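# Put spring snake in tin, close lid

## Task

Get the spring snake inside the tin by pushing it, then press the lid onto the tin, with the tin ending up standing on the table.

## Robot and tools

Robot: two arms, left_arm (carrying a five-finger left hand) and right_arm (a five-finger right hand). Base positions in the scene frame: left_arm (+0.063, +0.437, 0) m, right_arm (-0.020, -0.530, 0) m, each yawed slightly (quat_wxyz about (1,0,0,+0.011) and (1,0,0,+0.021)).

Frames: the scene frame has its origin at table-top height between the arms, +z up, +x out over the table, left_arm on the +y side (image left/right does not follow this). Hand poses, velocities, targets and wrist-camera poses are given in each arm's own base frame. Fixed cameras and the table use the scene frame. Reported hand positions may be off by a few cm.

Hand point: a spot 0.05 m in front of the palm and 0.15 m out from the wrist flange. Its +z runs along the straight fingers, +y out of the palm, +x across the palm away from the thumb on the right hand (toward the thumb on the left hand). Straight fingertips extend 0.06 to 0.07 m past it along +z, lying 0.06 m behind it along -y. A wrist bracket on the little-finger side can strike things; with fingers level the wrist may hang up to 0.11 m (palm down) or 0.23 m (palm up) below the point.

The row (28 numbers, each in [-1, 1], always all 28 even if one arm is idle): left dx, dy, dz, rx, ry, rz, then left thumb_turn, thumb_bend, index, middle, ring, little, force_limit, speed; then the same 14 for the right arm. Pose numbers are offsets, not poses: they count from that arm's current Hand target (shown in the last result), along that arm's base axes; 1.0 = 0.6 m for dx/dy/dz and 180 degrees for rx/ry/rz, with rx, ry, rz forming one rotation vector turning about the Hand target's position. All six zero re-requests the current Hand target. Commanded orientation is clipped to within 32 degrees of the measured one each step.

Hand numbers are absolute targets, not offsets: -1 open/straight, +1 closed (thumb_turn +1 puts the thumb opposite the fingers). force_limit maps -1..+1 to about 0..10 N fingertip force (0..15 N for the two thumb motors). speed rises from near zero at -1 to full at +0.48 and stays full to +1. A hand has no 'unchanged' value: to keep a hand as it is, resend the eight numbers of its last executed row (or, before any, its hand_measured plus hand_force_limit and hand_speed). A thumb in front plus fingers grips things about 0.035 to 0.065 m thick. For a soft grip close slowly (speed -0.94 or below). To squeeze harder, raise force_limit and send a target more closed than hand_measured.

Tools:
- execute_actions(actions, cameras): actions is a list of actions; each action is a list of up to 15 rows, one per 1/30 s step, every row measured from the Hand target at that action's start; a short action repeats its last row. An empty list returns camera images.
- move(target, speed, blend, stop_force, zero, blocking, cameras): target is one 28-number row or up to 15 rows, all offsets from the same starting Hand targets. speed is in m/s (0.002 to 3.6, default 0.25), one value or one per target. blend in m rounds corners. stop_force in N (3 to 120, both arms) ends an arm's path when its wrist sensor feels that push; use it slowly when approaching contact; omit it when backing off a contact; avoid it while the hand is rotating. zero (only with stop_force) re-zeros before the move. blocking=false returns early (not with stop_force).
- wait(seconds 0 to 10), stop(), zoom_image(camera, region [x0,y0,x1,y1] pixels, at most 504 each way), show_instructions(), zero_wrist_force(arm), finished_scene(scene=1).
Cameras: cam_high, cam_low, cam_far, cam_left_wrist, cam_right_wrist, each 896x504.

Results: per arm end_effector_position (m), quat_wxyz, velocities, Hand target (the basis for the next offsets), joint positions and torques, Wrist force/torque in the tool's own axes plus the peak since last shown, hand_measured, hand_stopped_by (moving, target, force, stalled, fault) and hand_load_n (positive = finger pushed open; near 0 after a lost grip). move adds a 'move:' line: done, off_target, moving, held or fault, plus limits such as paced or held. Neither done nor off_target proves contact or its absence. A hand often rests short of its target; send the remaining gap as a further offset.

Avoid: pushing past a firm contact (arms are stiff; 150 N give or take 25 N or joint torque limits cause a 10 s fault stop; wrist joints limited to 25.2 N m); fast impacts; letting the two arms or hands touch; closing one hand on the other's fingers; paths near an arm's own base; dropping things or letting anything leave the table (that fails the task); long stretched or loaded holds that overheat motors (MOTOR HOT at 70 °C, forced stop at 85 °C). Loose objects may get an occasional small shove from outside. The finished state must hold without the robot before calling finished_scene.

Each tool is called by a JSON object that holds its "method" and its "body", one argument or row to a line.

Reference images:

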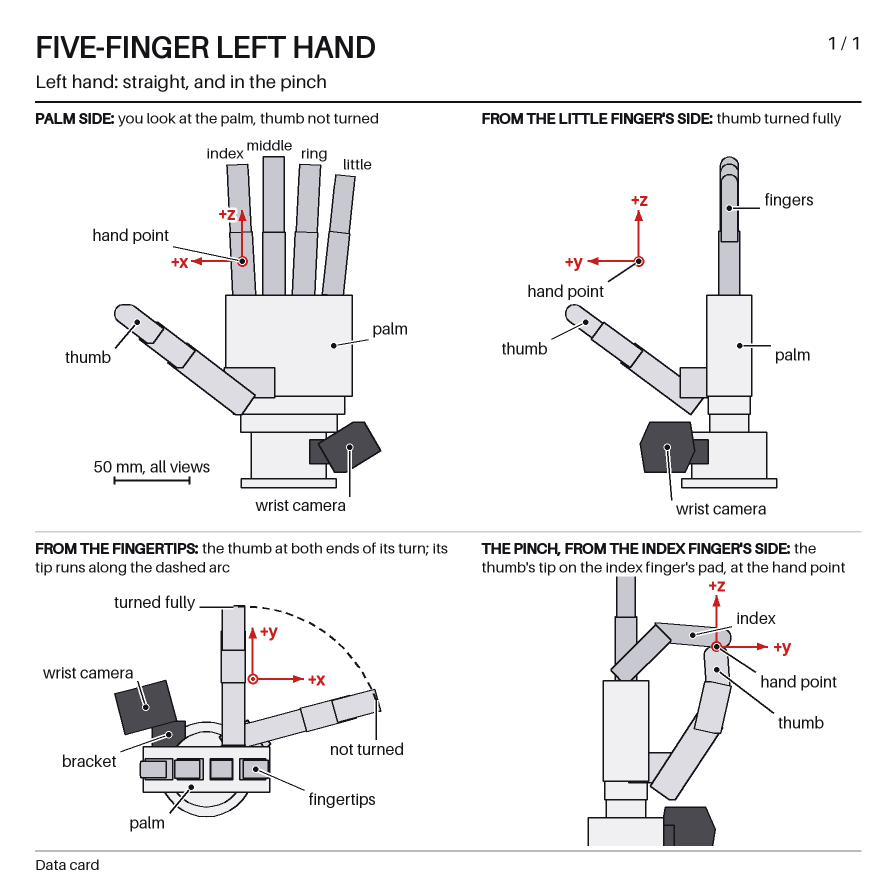

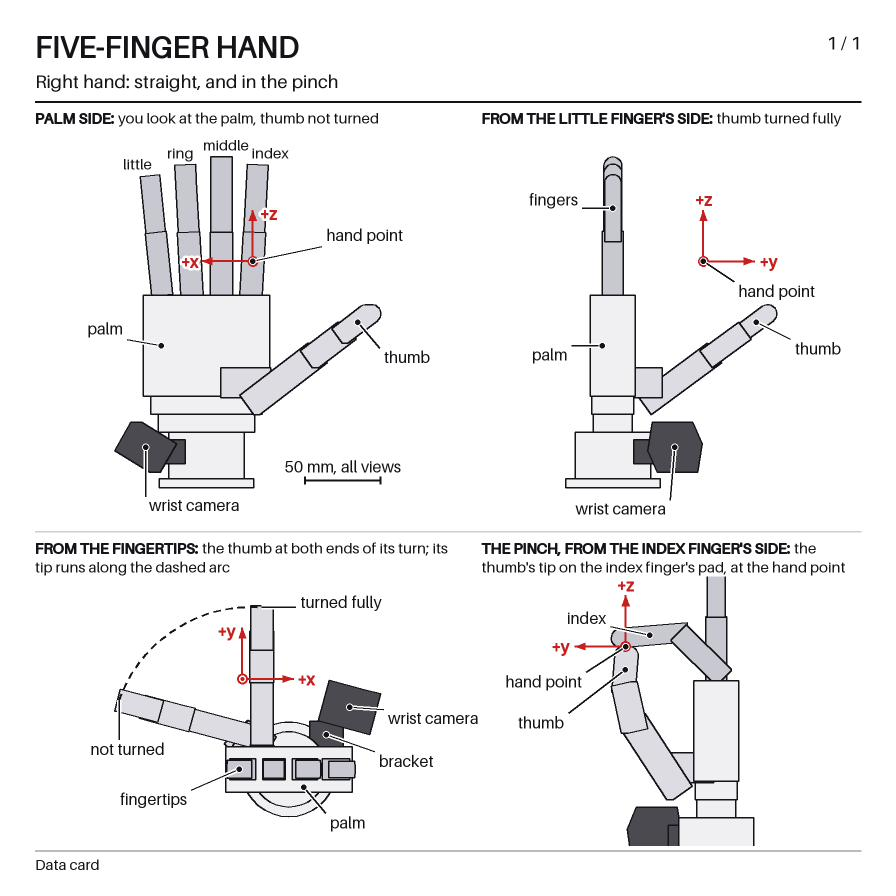

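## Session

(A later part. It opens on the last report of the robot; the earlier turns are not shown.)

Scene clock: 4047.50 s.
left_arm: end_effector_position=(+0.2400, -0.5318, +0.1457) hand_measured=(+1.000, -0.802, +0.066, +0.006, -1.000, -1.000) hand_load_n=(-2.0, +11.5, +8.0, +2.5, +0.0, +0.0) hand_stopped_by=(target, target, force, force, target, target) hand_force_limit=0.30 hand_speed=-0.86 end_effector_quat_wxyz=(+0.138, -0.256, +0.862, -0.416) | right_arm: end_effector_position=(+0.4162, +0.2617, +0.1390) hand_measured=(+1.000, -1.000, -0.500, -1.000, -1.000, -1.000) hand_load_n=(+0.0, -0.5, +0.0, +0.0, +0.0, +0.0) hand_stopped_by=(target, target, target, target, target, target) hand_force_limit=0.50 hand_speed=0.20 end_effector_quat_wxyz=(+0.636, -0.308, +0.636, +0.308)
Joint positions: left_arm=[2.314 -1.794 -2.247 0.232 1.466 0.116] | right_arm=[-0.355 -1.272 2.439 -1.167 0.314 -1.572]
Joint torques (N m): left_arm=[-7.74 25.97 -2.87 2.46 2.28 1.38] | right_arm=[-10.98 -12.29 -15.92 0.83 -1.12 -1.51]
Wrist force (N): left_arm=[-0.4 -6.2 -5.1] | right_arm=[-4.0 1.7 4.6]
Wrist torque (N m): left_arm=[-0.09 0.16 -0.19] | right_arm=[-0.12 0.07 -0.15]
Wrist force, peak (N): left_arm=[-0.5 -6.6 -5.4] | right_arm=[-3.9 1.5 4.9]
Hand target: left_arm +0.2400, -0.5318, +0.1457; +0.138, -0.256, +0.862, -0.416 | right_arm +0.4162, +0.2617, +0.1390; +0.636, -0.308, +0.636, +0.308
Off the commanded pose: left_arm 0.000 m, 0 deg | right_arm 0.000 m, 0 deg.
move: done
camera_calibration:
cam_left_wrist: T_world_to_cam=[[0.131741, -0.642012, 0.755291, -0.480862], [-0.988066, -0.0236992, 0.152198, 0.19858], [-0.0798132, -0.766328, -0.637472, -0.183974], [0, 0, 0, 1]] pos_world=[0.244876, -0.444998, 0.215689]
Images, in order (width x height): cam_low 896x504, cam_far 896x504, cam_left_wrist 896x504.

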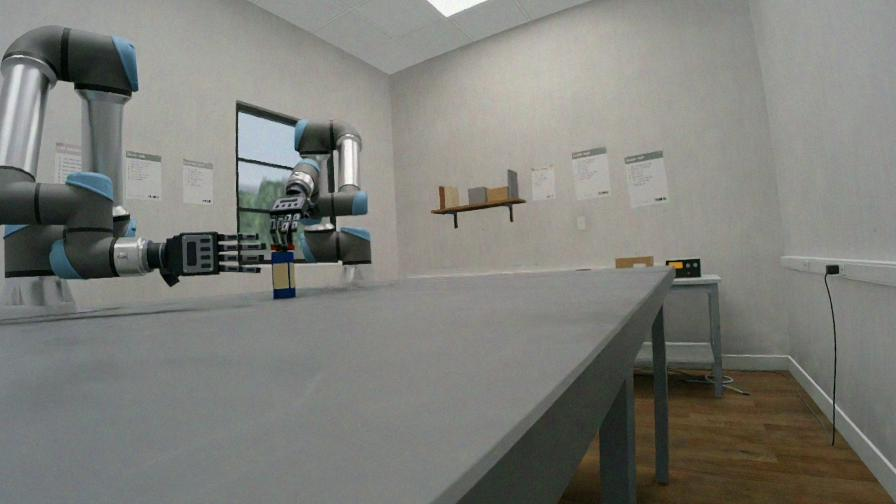

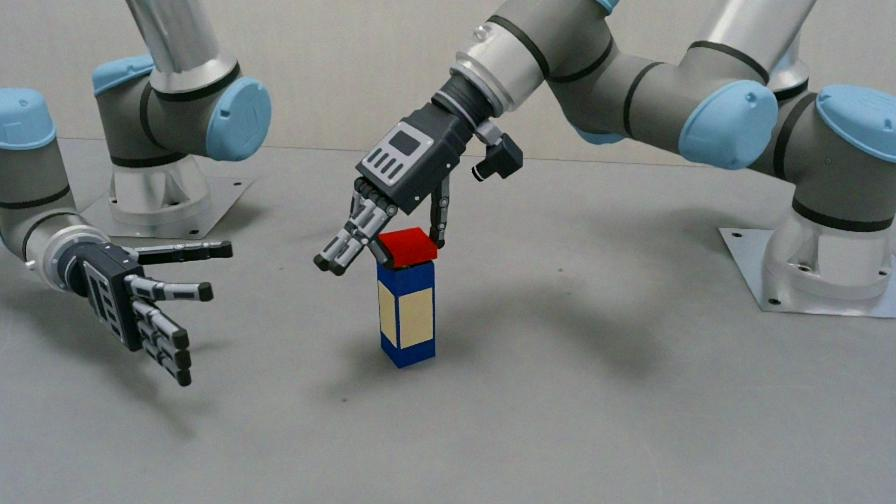

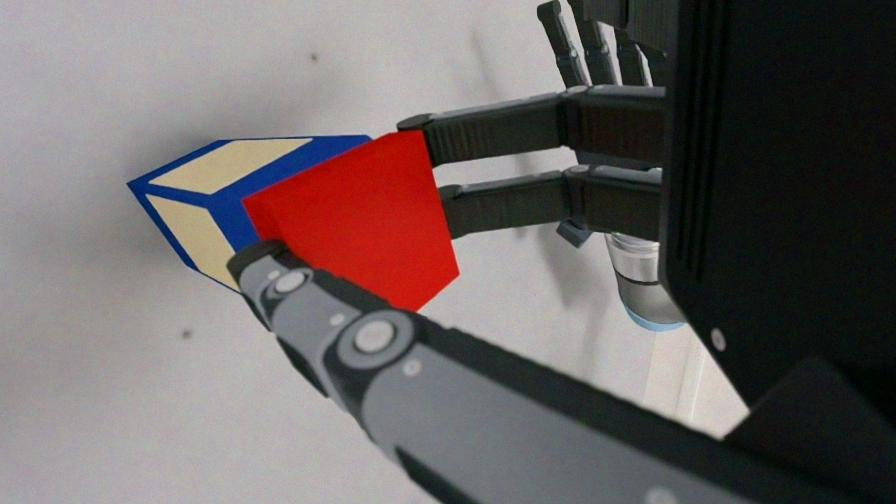

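{"method": "move", "body": {
  "target": [0,0,-0.0317,0,0,0,1,-0.8,0.35,0.35,-1,-1,0.3,-0.86,0,0,0,0,0,0,1,-1,-0.5,-1,-1,-1,0.5,0.2],
  "speed": 0.012,
  "stop_force": 10,
  "cameras": ["cam_far","cam_low","cam_left_wrist"]
}}

{"method": "zoom_image", "body": {
  "camera": "cam_far",
  "region": [370, 215, 445, 275]
}}

{"method": "zoom_image", "body": {
  "camera": "cam_low",
  "region": [265, 230, 305, 260]
}}

Scene clock: 4088.13 s.
left_arm: end_effector_position=(+0.2400, -0.5317, +0.1270) hand_measured=(+1.000, -0.802, +0.066, +0.006, -1.000, -1.000) hand_load_n=(-1.5, +10.0, +9.0, +2.0, +0.0, +0.0) hand_stopped_by=(target, target, force, force, target, target) hand_force_limit=0.30 hand_speed=-0.86 end_effector_quat_wxyz=(+0.138, -0.256, +0.862, -0.416) | right_arm: end_effector_position=(+0.4162, +0.2617, +0.1390) hand_measured=(+1.000, -1.000, -0.500, -1.000, -1.000, -1.000) hand_load_n=(-0.5, +0.0, -0.5, +0.0, +0.0, +0.0) hand_stopped_by=(target, target, target, target, target, target) hand_force_limit=0.50 hand_speed=0.20 end_effector_quat_wxyz=(+0.636, -0.308, +0.636, +0.308)
Joint positions: left_arm=[2.314 -1.84 -2.261 0.291 1.466 0.116] | right_arm=[-0.355 -1.272 2.439 -1.167 0.314 -1.572]
Joint torques (N m): left_arm=[-5.49 22.61 12.78 -2.24 0.96 1.18] | right_arm=[-9.95 -13.71 -16.63 0.74 -1.22 -1.46]
Wrist force (N): left_arm=[0.7 -15.1 -6.9] | right_arm=[-3.9 1.3 4.6]
Wrist torque (N m): left_arm=[-0.29 0.11 -0.10] | right_arm=[-0.18 0.07 -0.15]
Wrist force, peak (N): left_arm=[0.7 -17.1 -7.7] | right_arm=[-4.2 1.8 4.6]
Hand target: left_arm +0.2400, -0.5318, +0.1270; +0.138, -0.255, +0.862, -0.416 | right_arm +0.4162, +0.2617, +0.1390; +0.636, -0.308, +0.636, +0.308
Off the commanded pose: left_arm 0.000 m, 0 deg | right_arm 0.000 m, 0 deg.
move: contact (left_arm)
camera_calibration:
cam_left_wrist: T_world_to_cam=[[0.131734, -0.64207, 0.755243, -0.466739], [-0.988067, -0.0237109, 0.152187, 0.201324], [-0.0798074, -0.766279, -0.637532, -0.195871], [0, 0, 0, 1]] pos_world=[0.244776, -0.444998, 0.196989]
Images, in order (width x height): cam_low 896x504, cam_far 896x504, cam_left_wrist 896x504.

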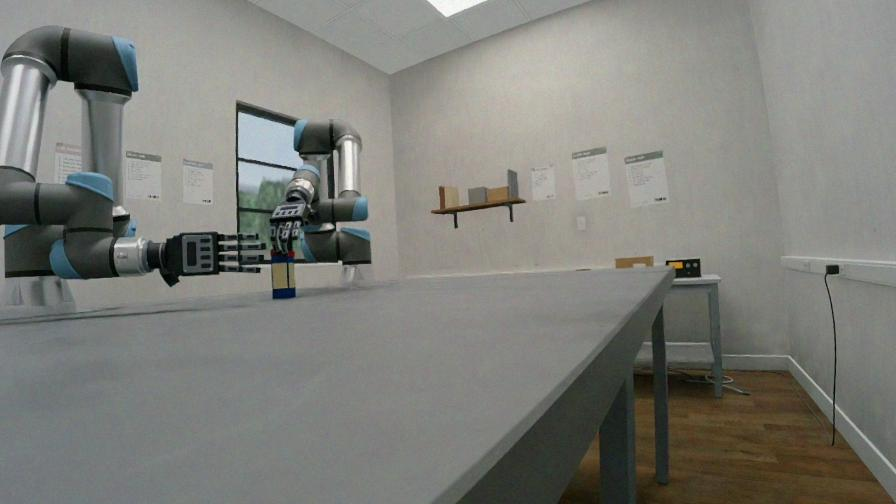

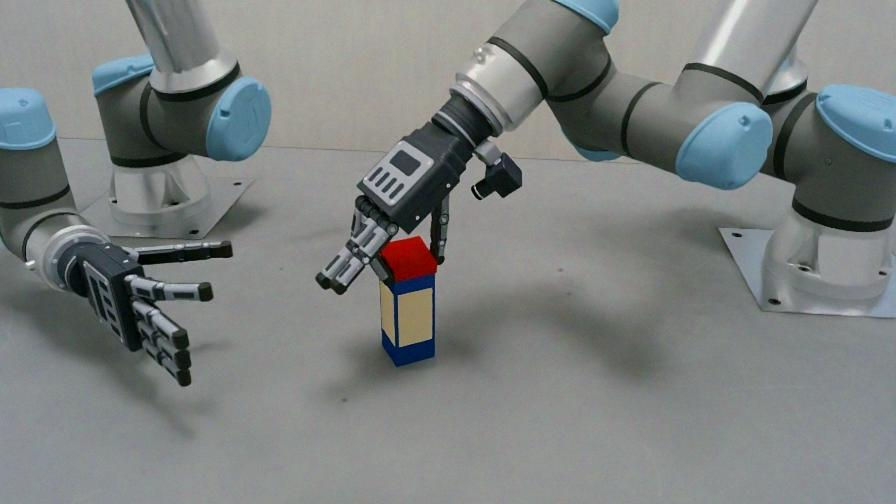

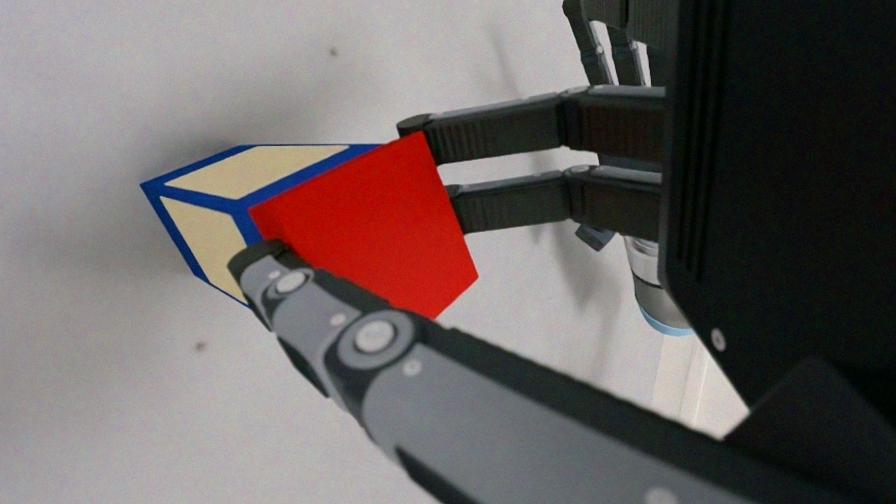

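Scaled by 6.720 from the camera's 896x504 image, which has a finer 1280x720 frame.

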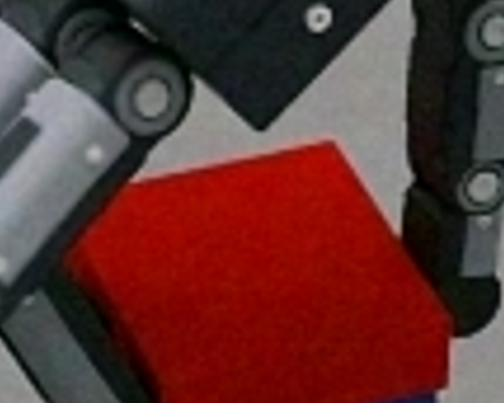

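Scaled by 12.600 from the camera's 896x504 image, which has a finer 1280x720 frame.

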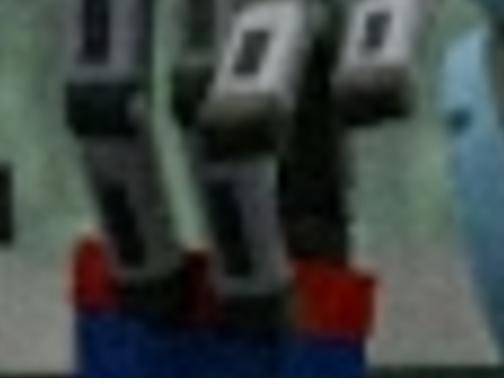

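{"method": "zoom_image", "body": {
  "camera": "cam_low",
  "region": [260, 230, 310, 305]
}}

{"method": "zoom_image", "body": {
  "camera": "cam_far",
  "region": [365, 225, 450, 375]
}}

{"method": "zoom_image", "body": {
  "camera": "cam_left_wrist",
  "region": [120, 100, 500, 340]
}}

Scaled by 6.720 from the camera's 896x504 image, which has a finer 1280x720 frame.

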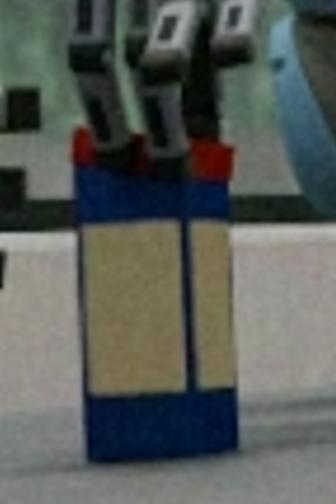

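Scaled by 3.360 from the camera's 896x504 image, which has a finer 1280x720 frame.

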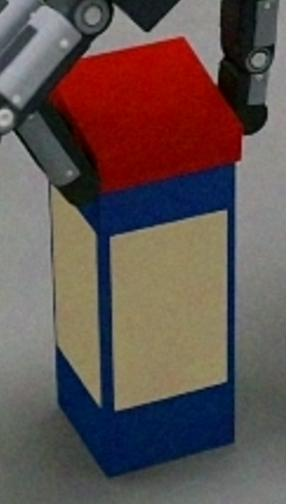

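Scaled by 1.326 from the camera's 896x504 image, which has a finer 1280x720 frame.

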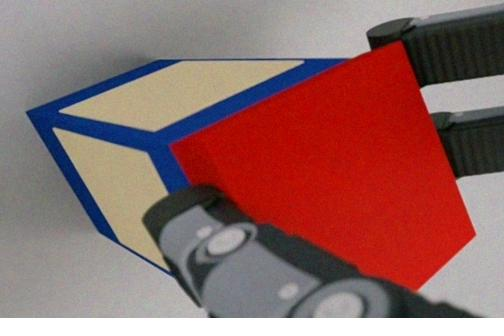

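{"method": "zoom_image", "body": {
  "camera": "cam_low",
  "region": [262, 245, 302, 275]
}}

{"method": "zoom_image", "body": {
  "camera": "cam_low",
  "region": [262, 272, 302, 302]
}}

{"method": "zoom_image", "body": {
  "camera": "cam_far",
  "region": [370, 255, 445, 305]
}}

Scaled by 12.600 from the camera's 896x504 image, which has a finer 1280x720 frame.

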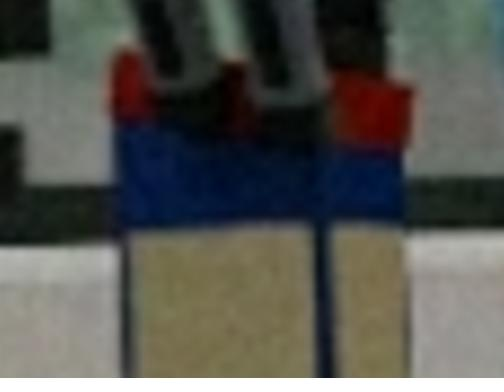

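Scaled by 12.600 from the camera's 896x504 image, which has a finer 1280x720 frame.

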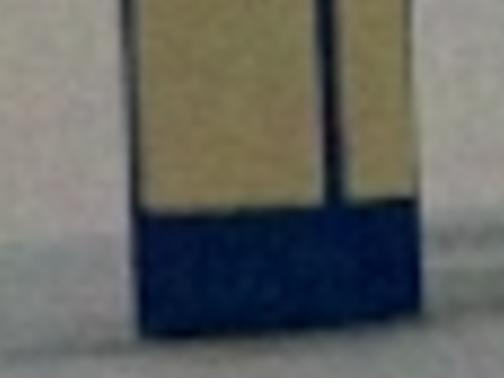

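Scaled by 6.720 from the camera's 896x504 image, which has a finer 1280x720 frame.

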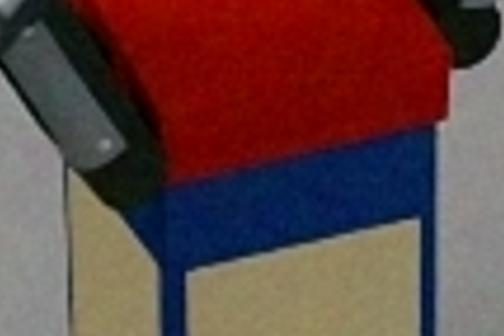

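{"method": "move", "body": {
  "target": [-0.0029,-0.0019,-0.0051,0.0185,-0.0277,0,1,-0.8,0.35,0.35,-1,-1,0.3,-0.86,0,0,0,0,0,0,1,-1,-0.5,-1,-1,-1,0.5,0.2],
  "speed": 0.02,
  "cameras": ["cam_far","cam_low","cam_left_wrist"]
}}

{"method": "zoom_image", "body": {
  "camera": "cam_far",
  "region": [370, 225, 445, 300]
}}

{"method": "zoom_image", "body": {
  "camera": "cam_low",
  "region": [262, 235, 302, 275]
}}

Scene clock: 4218.50 s.
left_arm: end_effector_position=(+0.2383, -0.5329, +0.1240) hand_measured=(+1.000, -0.802, +0.066, +0.006, -1.000, -1.000) hand_load_n=(-4.0, +11.5, +10.0, +2.0, +0.0, +0.0) hand_stopped_by=(target, target, force, force, target, target) hand_force_limit=0.30 hand_speed=-0.86 end_effector_quat_wxyz=(+0.183, -0.233, +0.867, -0.401) | right_arm: end_effector_position=(+0.4162, +0.2617, +0.1390) hand_measured=(+1.000, -1.000, -0.500, -1.000, -1.000, -1.000) hand_load_n=(-0.5, +0.0, +0.0, +0.0, +0.0, +0.0) hand_stopped_by=(target, target, target, target, target, target) hand_force_limit=0.50 hand_speed=0.20 end_effector_quat_wxyz=(+0.636, -0.308, +0.636, +0.308)
Joint positions: left_arm=[2.256 -1.855 -2.248 0.304 1.575 0.162] | right_arm=[-0.355 -1.272 2.439 -1.167 0.314 -1.572]
Joint torques (N m): left_arm=[-8.96 10.5 19.13 -0.26 1.89 1.29] | right_arm=[-9.95 -16.09 -16.93 0.85 -1.1 -1.25]
Wrist force (N): left_arm=[-3.8 -17.6 -7.5] | right_arm=[-3.9 1.4 4.3]
Wrist torque (N m): left_arm=[-0.33 0.08 -0.04] | right_arm=[-0.15 0.08 -0.15]
Wrist force, peak (N): left_arm=[-2.8 -18.8 -8.4] | right_arm=[-4.0 1.7 4.8]
Hand target: left_arm +0.2383, -0.5329, +0.1239; +0.183, -0.233, +0.867, -0.401 | right_arm +0.4162, +0.2617, +0.1390; +0.636, -0.308, +0.636, +0.308
Off the commanded pose: left_arm 0.000 m, 0 deg | right_arm 0.000 m, 0 deg.
move: done
camera_calibration:
cam_left_wrist: T_world_to_cam=[[0.0672904, -0.685075, 0.725358, -0.468835], [-0.997486, -0.0299875, 0.0642132, 0.209915], [-0.0222392, -0.727855, -0.685371, -0.186199], [0, 0, 0, 1]] pos_world=[0.236795, -0.450418, 0.198978]
Images, in order (width x height): cam_low 896x504, cam_far 896x504, cam_left_wrist 896x504.

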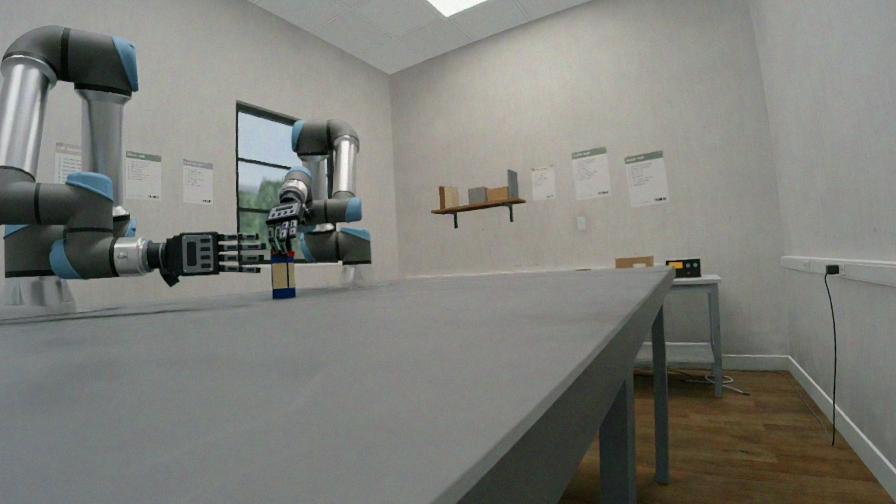

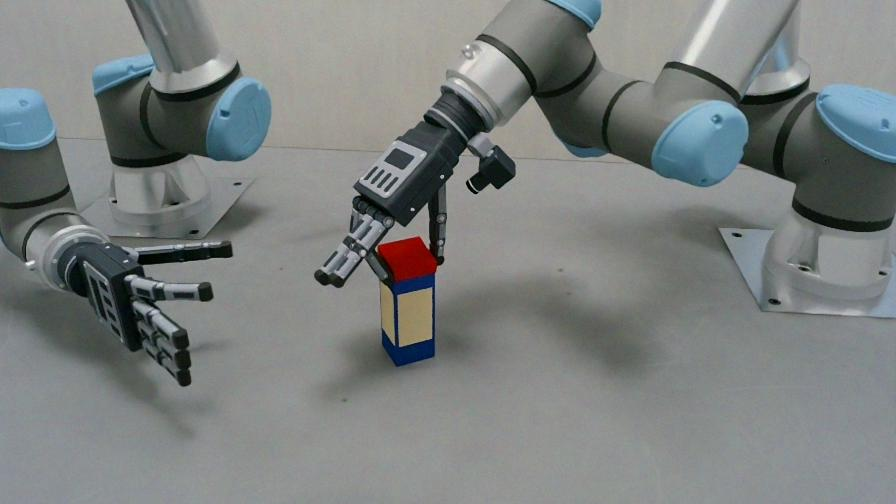

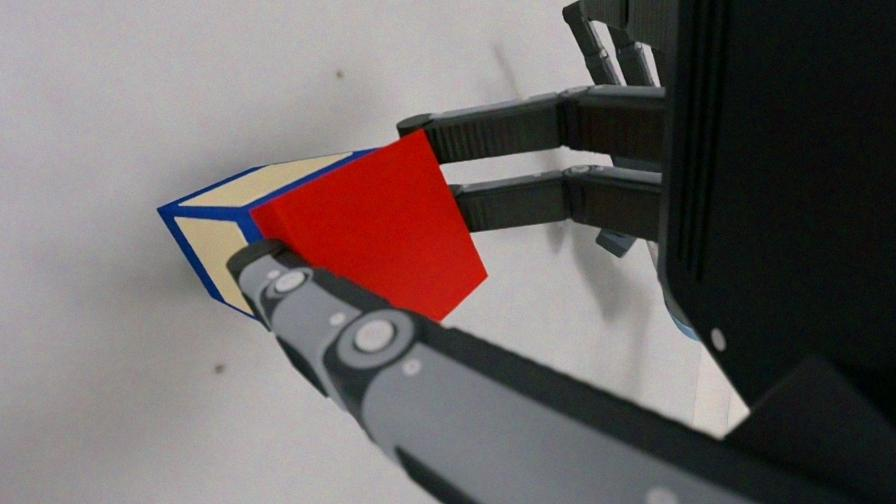

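Scaled by 6.720 from the camera's 896x504 image, which has a finer 1280x720 frame.

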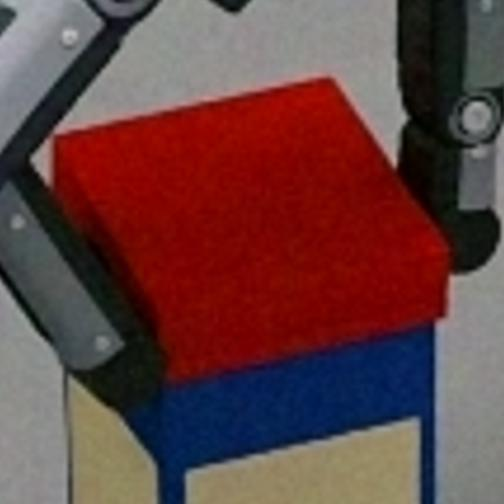

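Scaled by 12.600 from the camera's 896x504 image, which has a finer 1280x720 frame.

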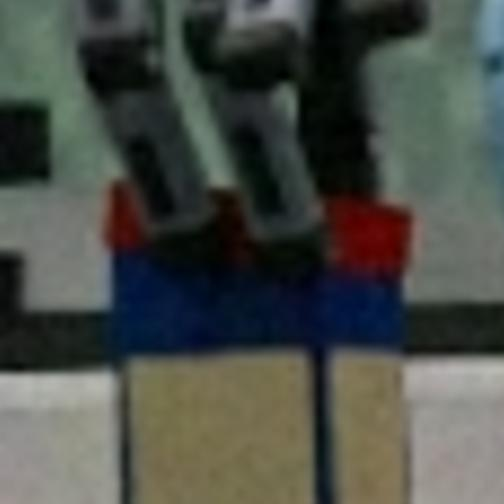

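{"method": "move", "body": {
  "target": [
    [0,0,0,0,0,0,1,-0.8,0.35,0.35,-1,-1,0.3,-0.86,-0.1767,-0.0408,0.185,-0.2307,-0.0985,0.0413,1,-1,-1,1,1,1,0,0],
    [0,0,0,0,0,0,1,-0.8,0.35,0.35,-1,-1,0.3,-0.86,-0.3365,0.1523,0.0433,-0.4614,-0.1970,0.0826,1,-1,-1,1,1,1,0,0]
  ],
  "speed": [0.25,0.2],
  "blend": [0.04,0],
  "cameras": ["all"]
}}

Scene clock: 4321.60 s.
left_arm: end_effector_position=(+0.2383, -0.5329, +0.1239) hand_measured=(+1.000, -0.802, +0.066, +0.006, -1.000, -1.000) hand_load_n=(-4.0, +12.0, +10.0, +2.0, +0.0, +0.0) hand_stopped_by=(target, target, force, force, target, target) hand_force_limit=0.30 hand_speed=-0.86 end_effector_quat_wxyz=(+0.183, -0.233, +0.867, -0.401) | right_arm: end_effector_position=(+0.2143, +0.3530, +0.1650) hand_measured=(+1.000, -1.000, -1.000, +1.000, +1.000, +1.000) hand_load_n=(-0.5, +0.0, +0.0, +0.0, +0.0, +0.0) hand_stopped_by=(target, target, target, target, target, target) hand_force_limit=0.00 hand_speed=0.00 end_effector_quat_wxyz=(-0.384, +0.788, -0.432, +0.210)
Joint positions: left_arm=[2.256 -1.855 -2.248 0.304 1.575 0.162] | right_arm=[0.651 -1.771 2.12 0.316 1.635 -3.091]
Joint torques (N m): left_arm=[-9.34 10.16 18.47 -0.47 1.97 0.94] | right_arm=[12.85 -2.45 -26.21 1.37 1.59 2.14]
Wrist force (N): left_arm=[-3.9 -18.0 -7.7] | right_arm=[0.9 -1.5 2.6]
Wrist torque (N m): left_arm=[-0.36 0.07 -0.04] | right_arm=[0.03 0.03 0.00]
Wrist force, peak (N): left_arm=[-3.8 -18.2 -7.9] | right_arm=[-3.9 1.8 4.7]
Hand target: left_arm +0.2383, -0.5329, +0.1239; +0.183, -0.233, +0.867, -0.401 | right_arm +0.2143, +0.3530, +0.1650; -0.384, +0.788, -0.432, +0.210
Off the commanded pose: left_arm 0.000 m, 0 deg | right_arm 0.000 m, 0 deg.
move: done
camera_calibration:
cam_left_wrist: T_world_to_cam=[[0.0672179, -0.685077, 0.725363, -0.468819], [-0.99749, -0.0299378, 0.0641602, 0.20995], [-0.0222389, -0.727855, -0.68537, -0.186199], [0, 0, 0, 1]] pos_world=[0.236795, -0.450418, 0.198978]
cam_right_wrist: T_world_to_cam=[[-0.364476, -0.54713, -0.753529, 0.39425], [-0.914724, 0.361956, 0.179632, 0.0353442], [0.174462, 0.754743, -0.632398, -0.0858123], [0, 0, 0, 1]] pos_world=[0.190996, 0.267679, 0.236463]

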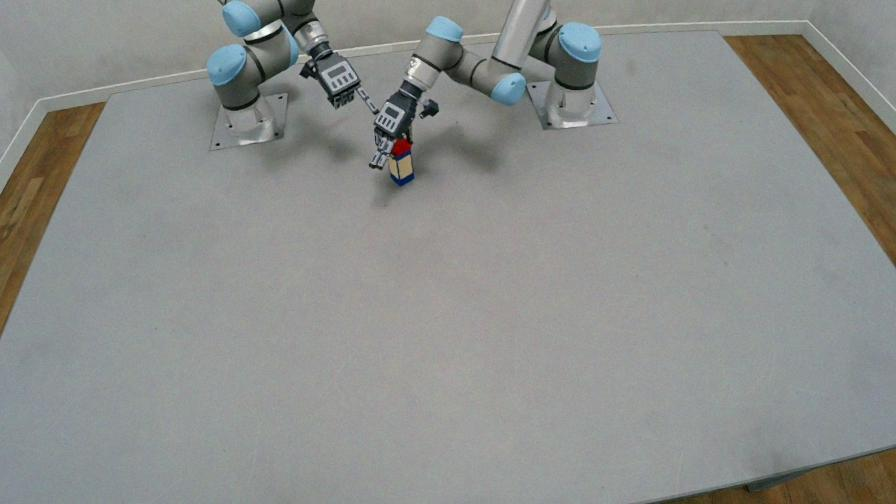

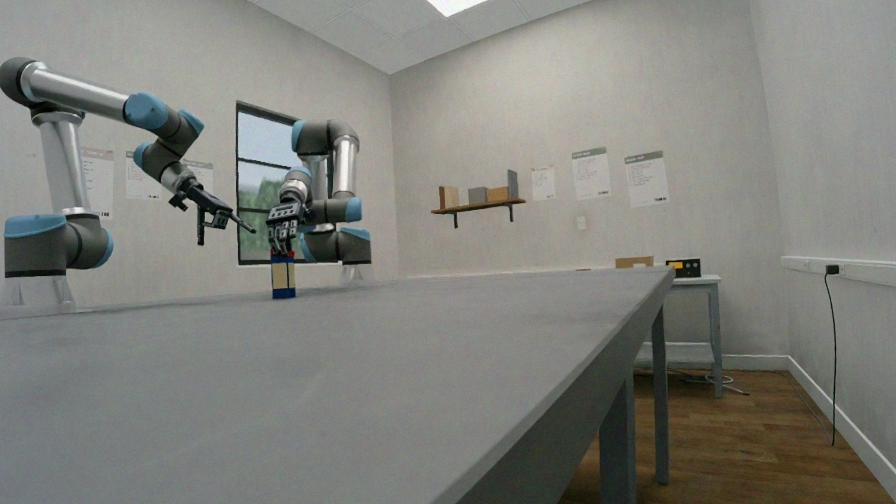

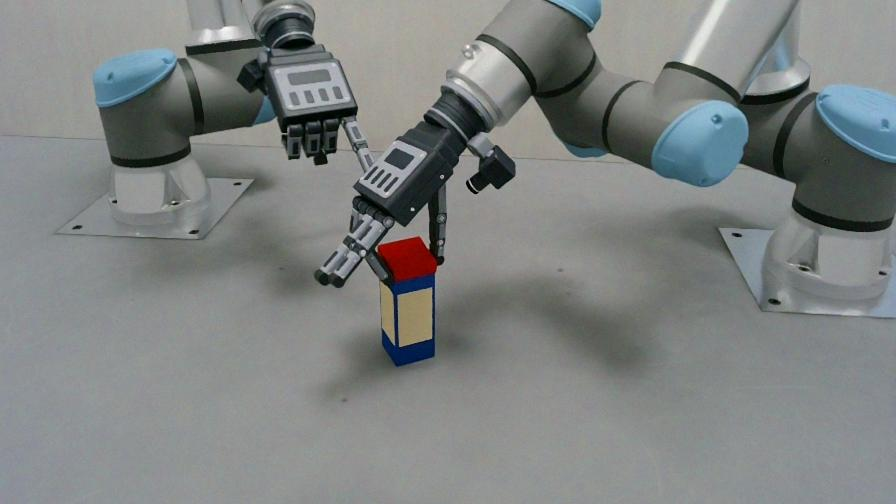

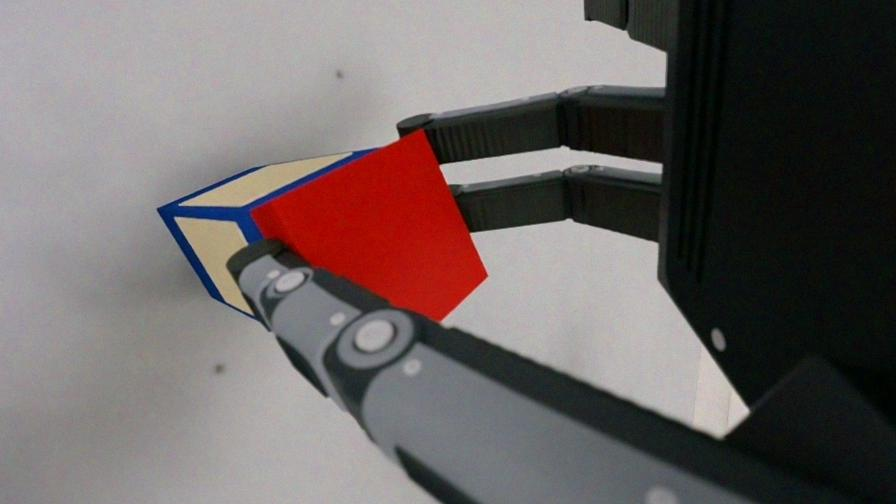

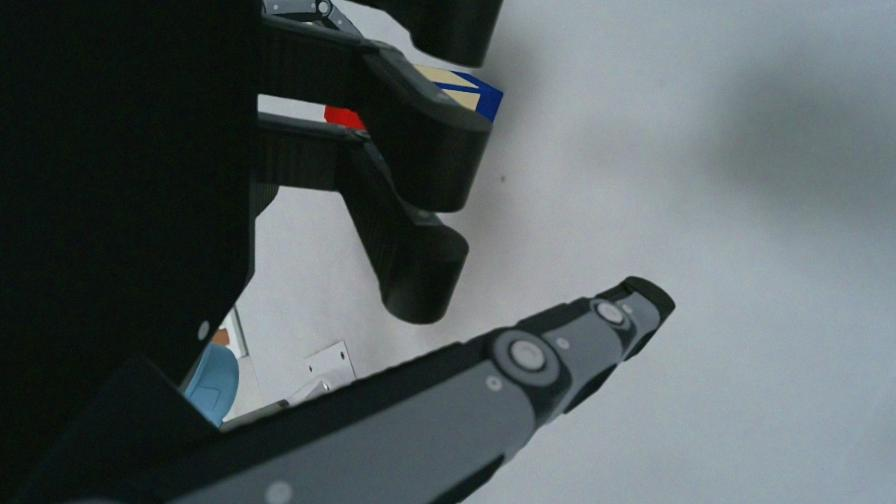

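{"method": "zoom_image", "body": {
  "camera": "cam_far",
  "region": [260, 90, 470, 300]
}}

{"method": "zoom_image", "body": {
  "camera": "cam_low",
  "region": [190, 190, 320, 310]
}}

{"method": "zoom_image", "body": {
  "camera": "cam_high",
  "region": [330, 60, 450, 200]
}}

Scaled by 2.400 from the camera's 896x504 image, which has a finer 1280x720 frame.

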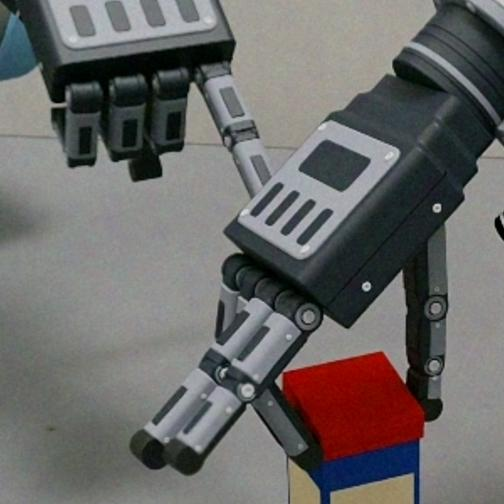

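Scaled by 3.877 from the camera's 896x504 image, which has a finer 1280x720 frame.

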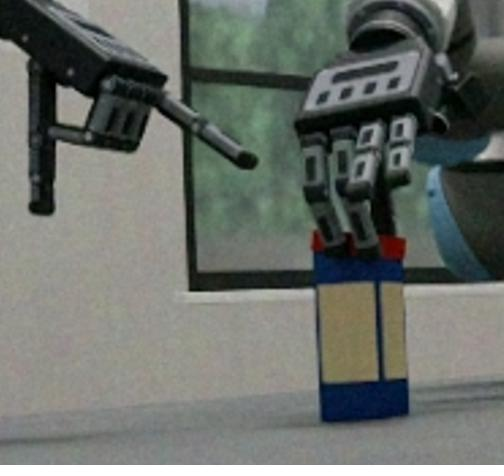

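Scaled by 3.600 from the camera's 896x504 image, which has a finer 1280x720 frame.

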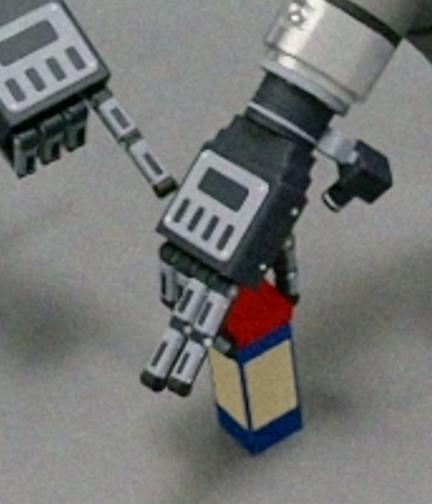

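{"method": "move", "body": {
  "target": [0,0,0,0,0,0,1,-0.8,0.35,0.35,-1,-1,0.3,-0.86,0.0843,0.0537,-0.05,0,0,0,1,-1,-1,1,1,1,0,0],
  "speed": 0.06,
  "cameras": ["cam_left_wrist","cam_far","cam_low","cam_high"]
}}

{"method": "zoom_image", "body": {
  "camera": "cam_low",
  "region": [240, 210, 320, 280]
}}

{"method": "zoom_image", "body": {
  "camera": "cam_far",
  "region": [340, 180, 460, 300]
}}

Scene clock: 4347.23 s.
left_arm: end_effector_position=(+0.2383, -0.5329, +0.1239) hand_measured=(+1.000, -0.802, +0.066, +0.006, -1.000, -1.000) hand_load_n=(-3.5, +11.5, +10.0, +2.0, +0.0, +0.0) hand_stopped_by=(target, target, force, force, target, target) hand_force_limit=0.30 hand_speed=-0.86 end_effector_quat_wxyz=(+0.183, -0.233, +0.867, -0.401) | right_arm: end_effector_position=(+0.2648, +0.3852, +0.1350) hand_measured=(+1.000, -1.000, -1.000, +1.000, +1.000, +1.000) hand_load_n=(+0.0, +0.0, +0.0, +0.0, +0.0, +0.0) hand_stopped_by=(target, target, target, target, target, target) hand_force_limit=0.00 hand_speed=0.00 end_effector_quat_wxyz=(-0.384, +0.788, -0.432, +0.210)
Joint positions: left_arm=[2.256 -1.855 -2.248 0.304 1.575 0.162] | right_arm=[0.633 -1.597 2.052 0.21 1.621 -3.102]
Joint torques (N m): left_arm=[-9.31 10.14 19.13 -0.5 2.01 0.66] | right_arm=[-11.08 -6.83 -25.42 -0.83 -1.02 -1.39]
Wrist force (N): left_arm=[-3.7 -18.0 -7.5] | right_arm=[1.0 -1.3 2.4]
Wrist torque (N m): left_arm=[-0.36 0.06 -0.02] | right_arm=[0.07 0.03 0.10]
Wrist force, peak (N): left_arm=[-3.9 -18.2 -7.8] | right_arm=[1.0 -1.5 3.0]
Hand target: left_arm +0.2383, -0.5329, +0.1239; +0.183, -0.233, +0.867, -0.401 | right_arm +0.2648, +0.3853, +0.1350; -0.384, +0.788, -0.432, +0.210
Off the commanded pose: left_arm 0.000 m, 0 deg | right_arm 0.000 m, 0 deg.
move: done
camera_calibration:
cam_left_wrist: T_world_to_cam=[[0.0672179, -0.685077, 0.725363, -0.468819], [-0.99749, -0.0299378, 0.0641602, 0.20995], [-0.0222389, -0.727855, -0.68537, -0.186199], [0, 0, 0, 1]] pos_world=[0.236795, -0.450418, 0.198978]
Images, in order (width x height): cam_high 896x504, cam_low 896x504, cam_far 896x504, cam_left_wrist 896x504.

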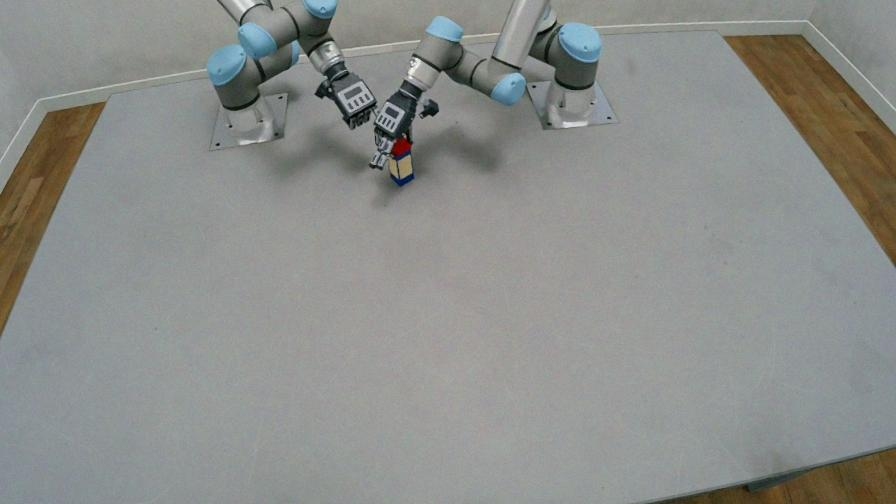

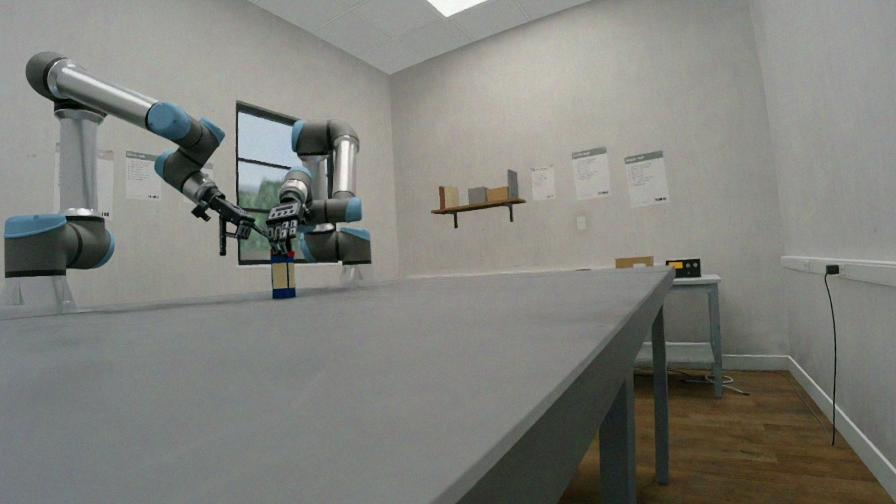

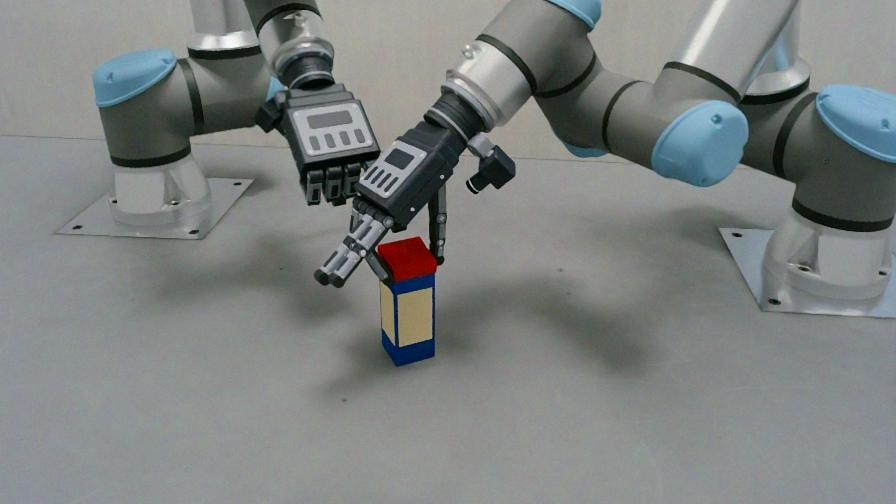

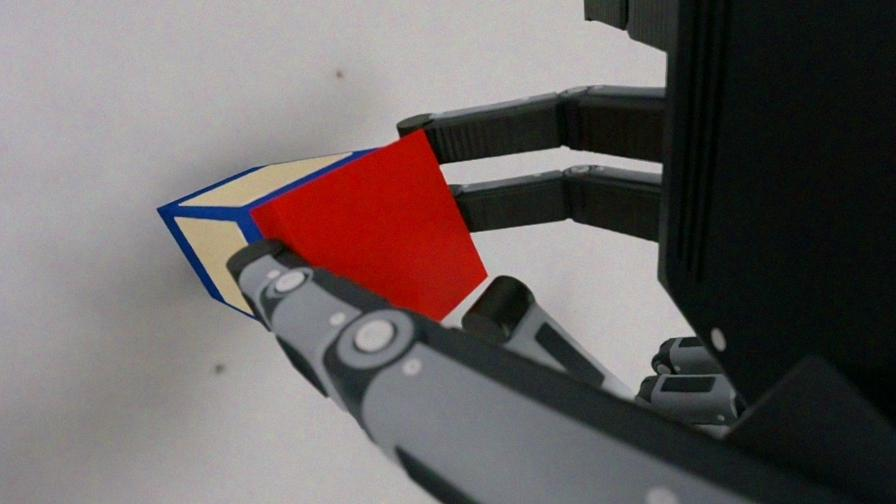

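Scaled by 6.300 from the camera's 896x504 image, which has a finer 1280x720 frame.

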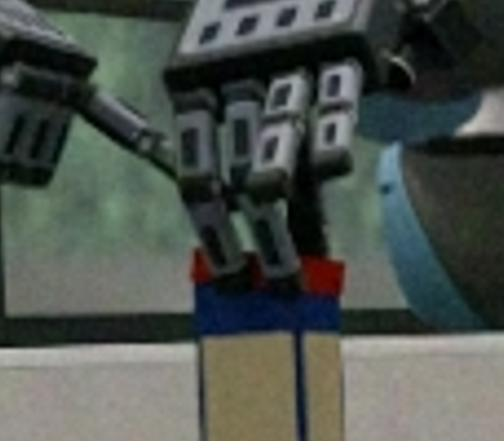

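Scaled by 4.200 from the camera's 896x504 image, which has a finer 1280x720 frame.

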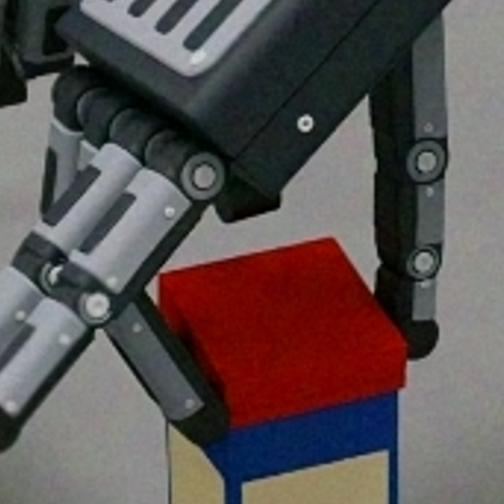

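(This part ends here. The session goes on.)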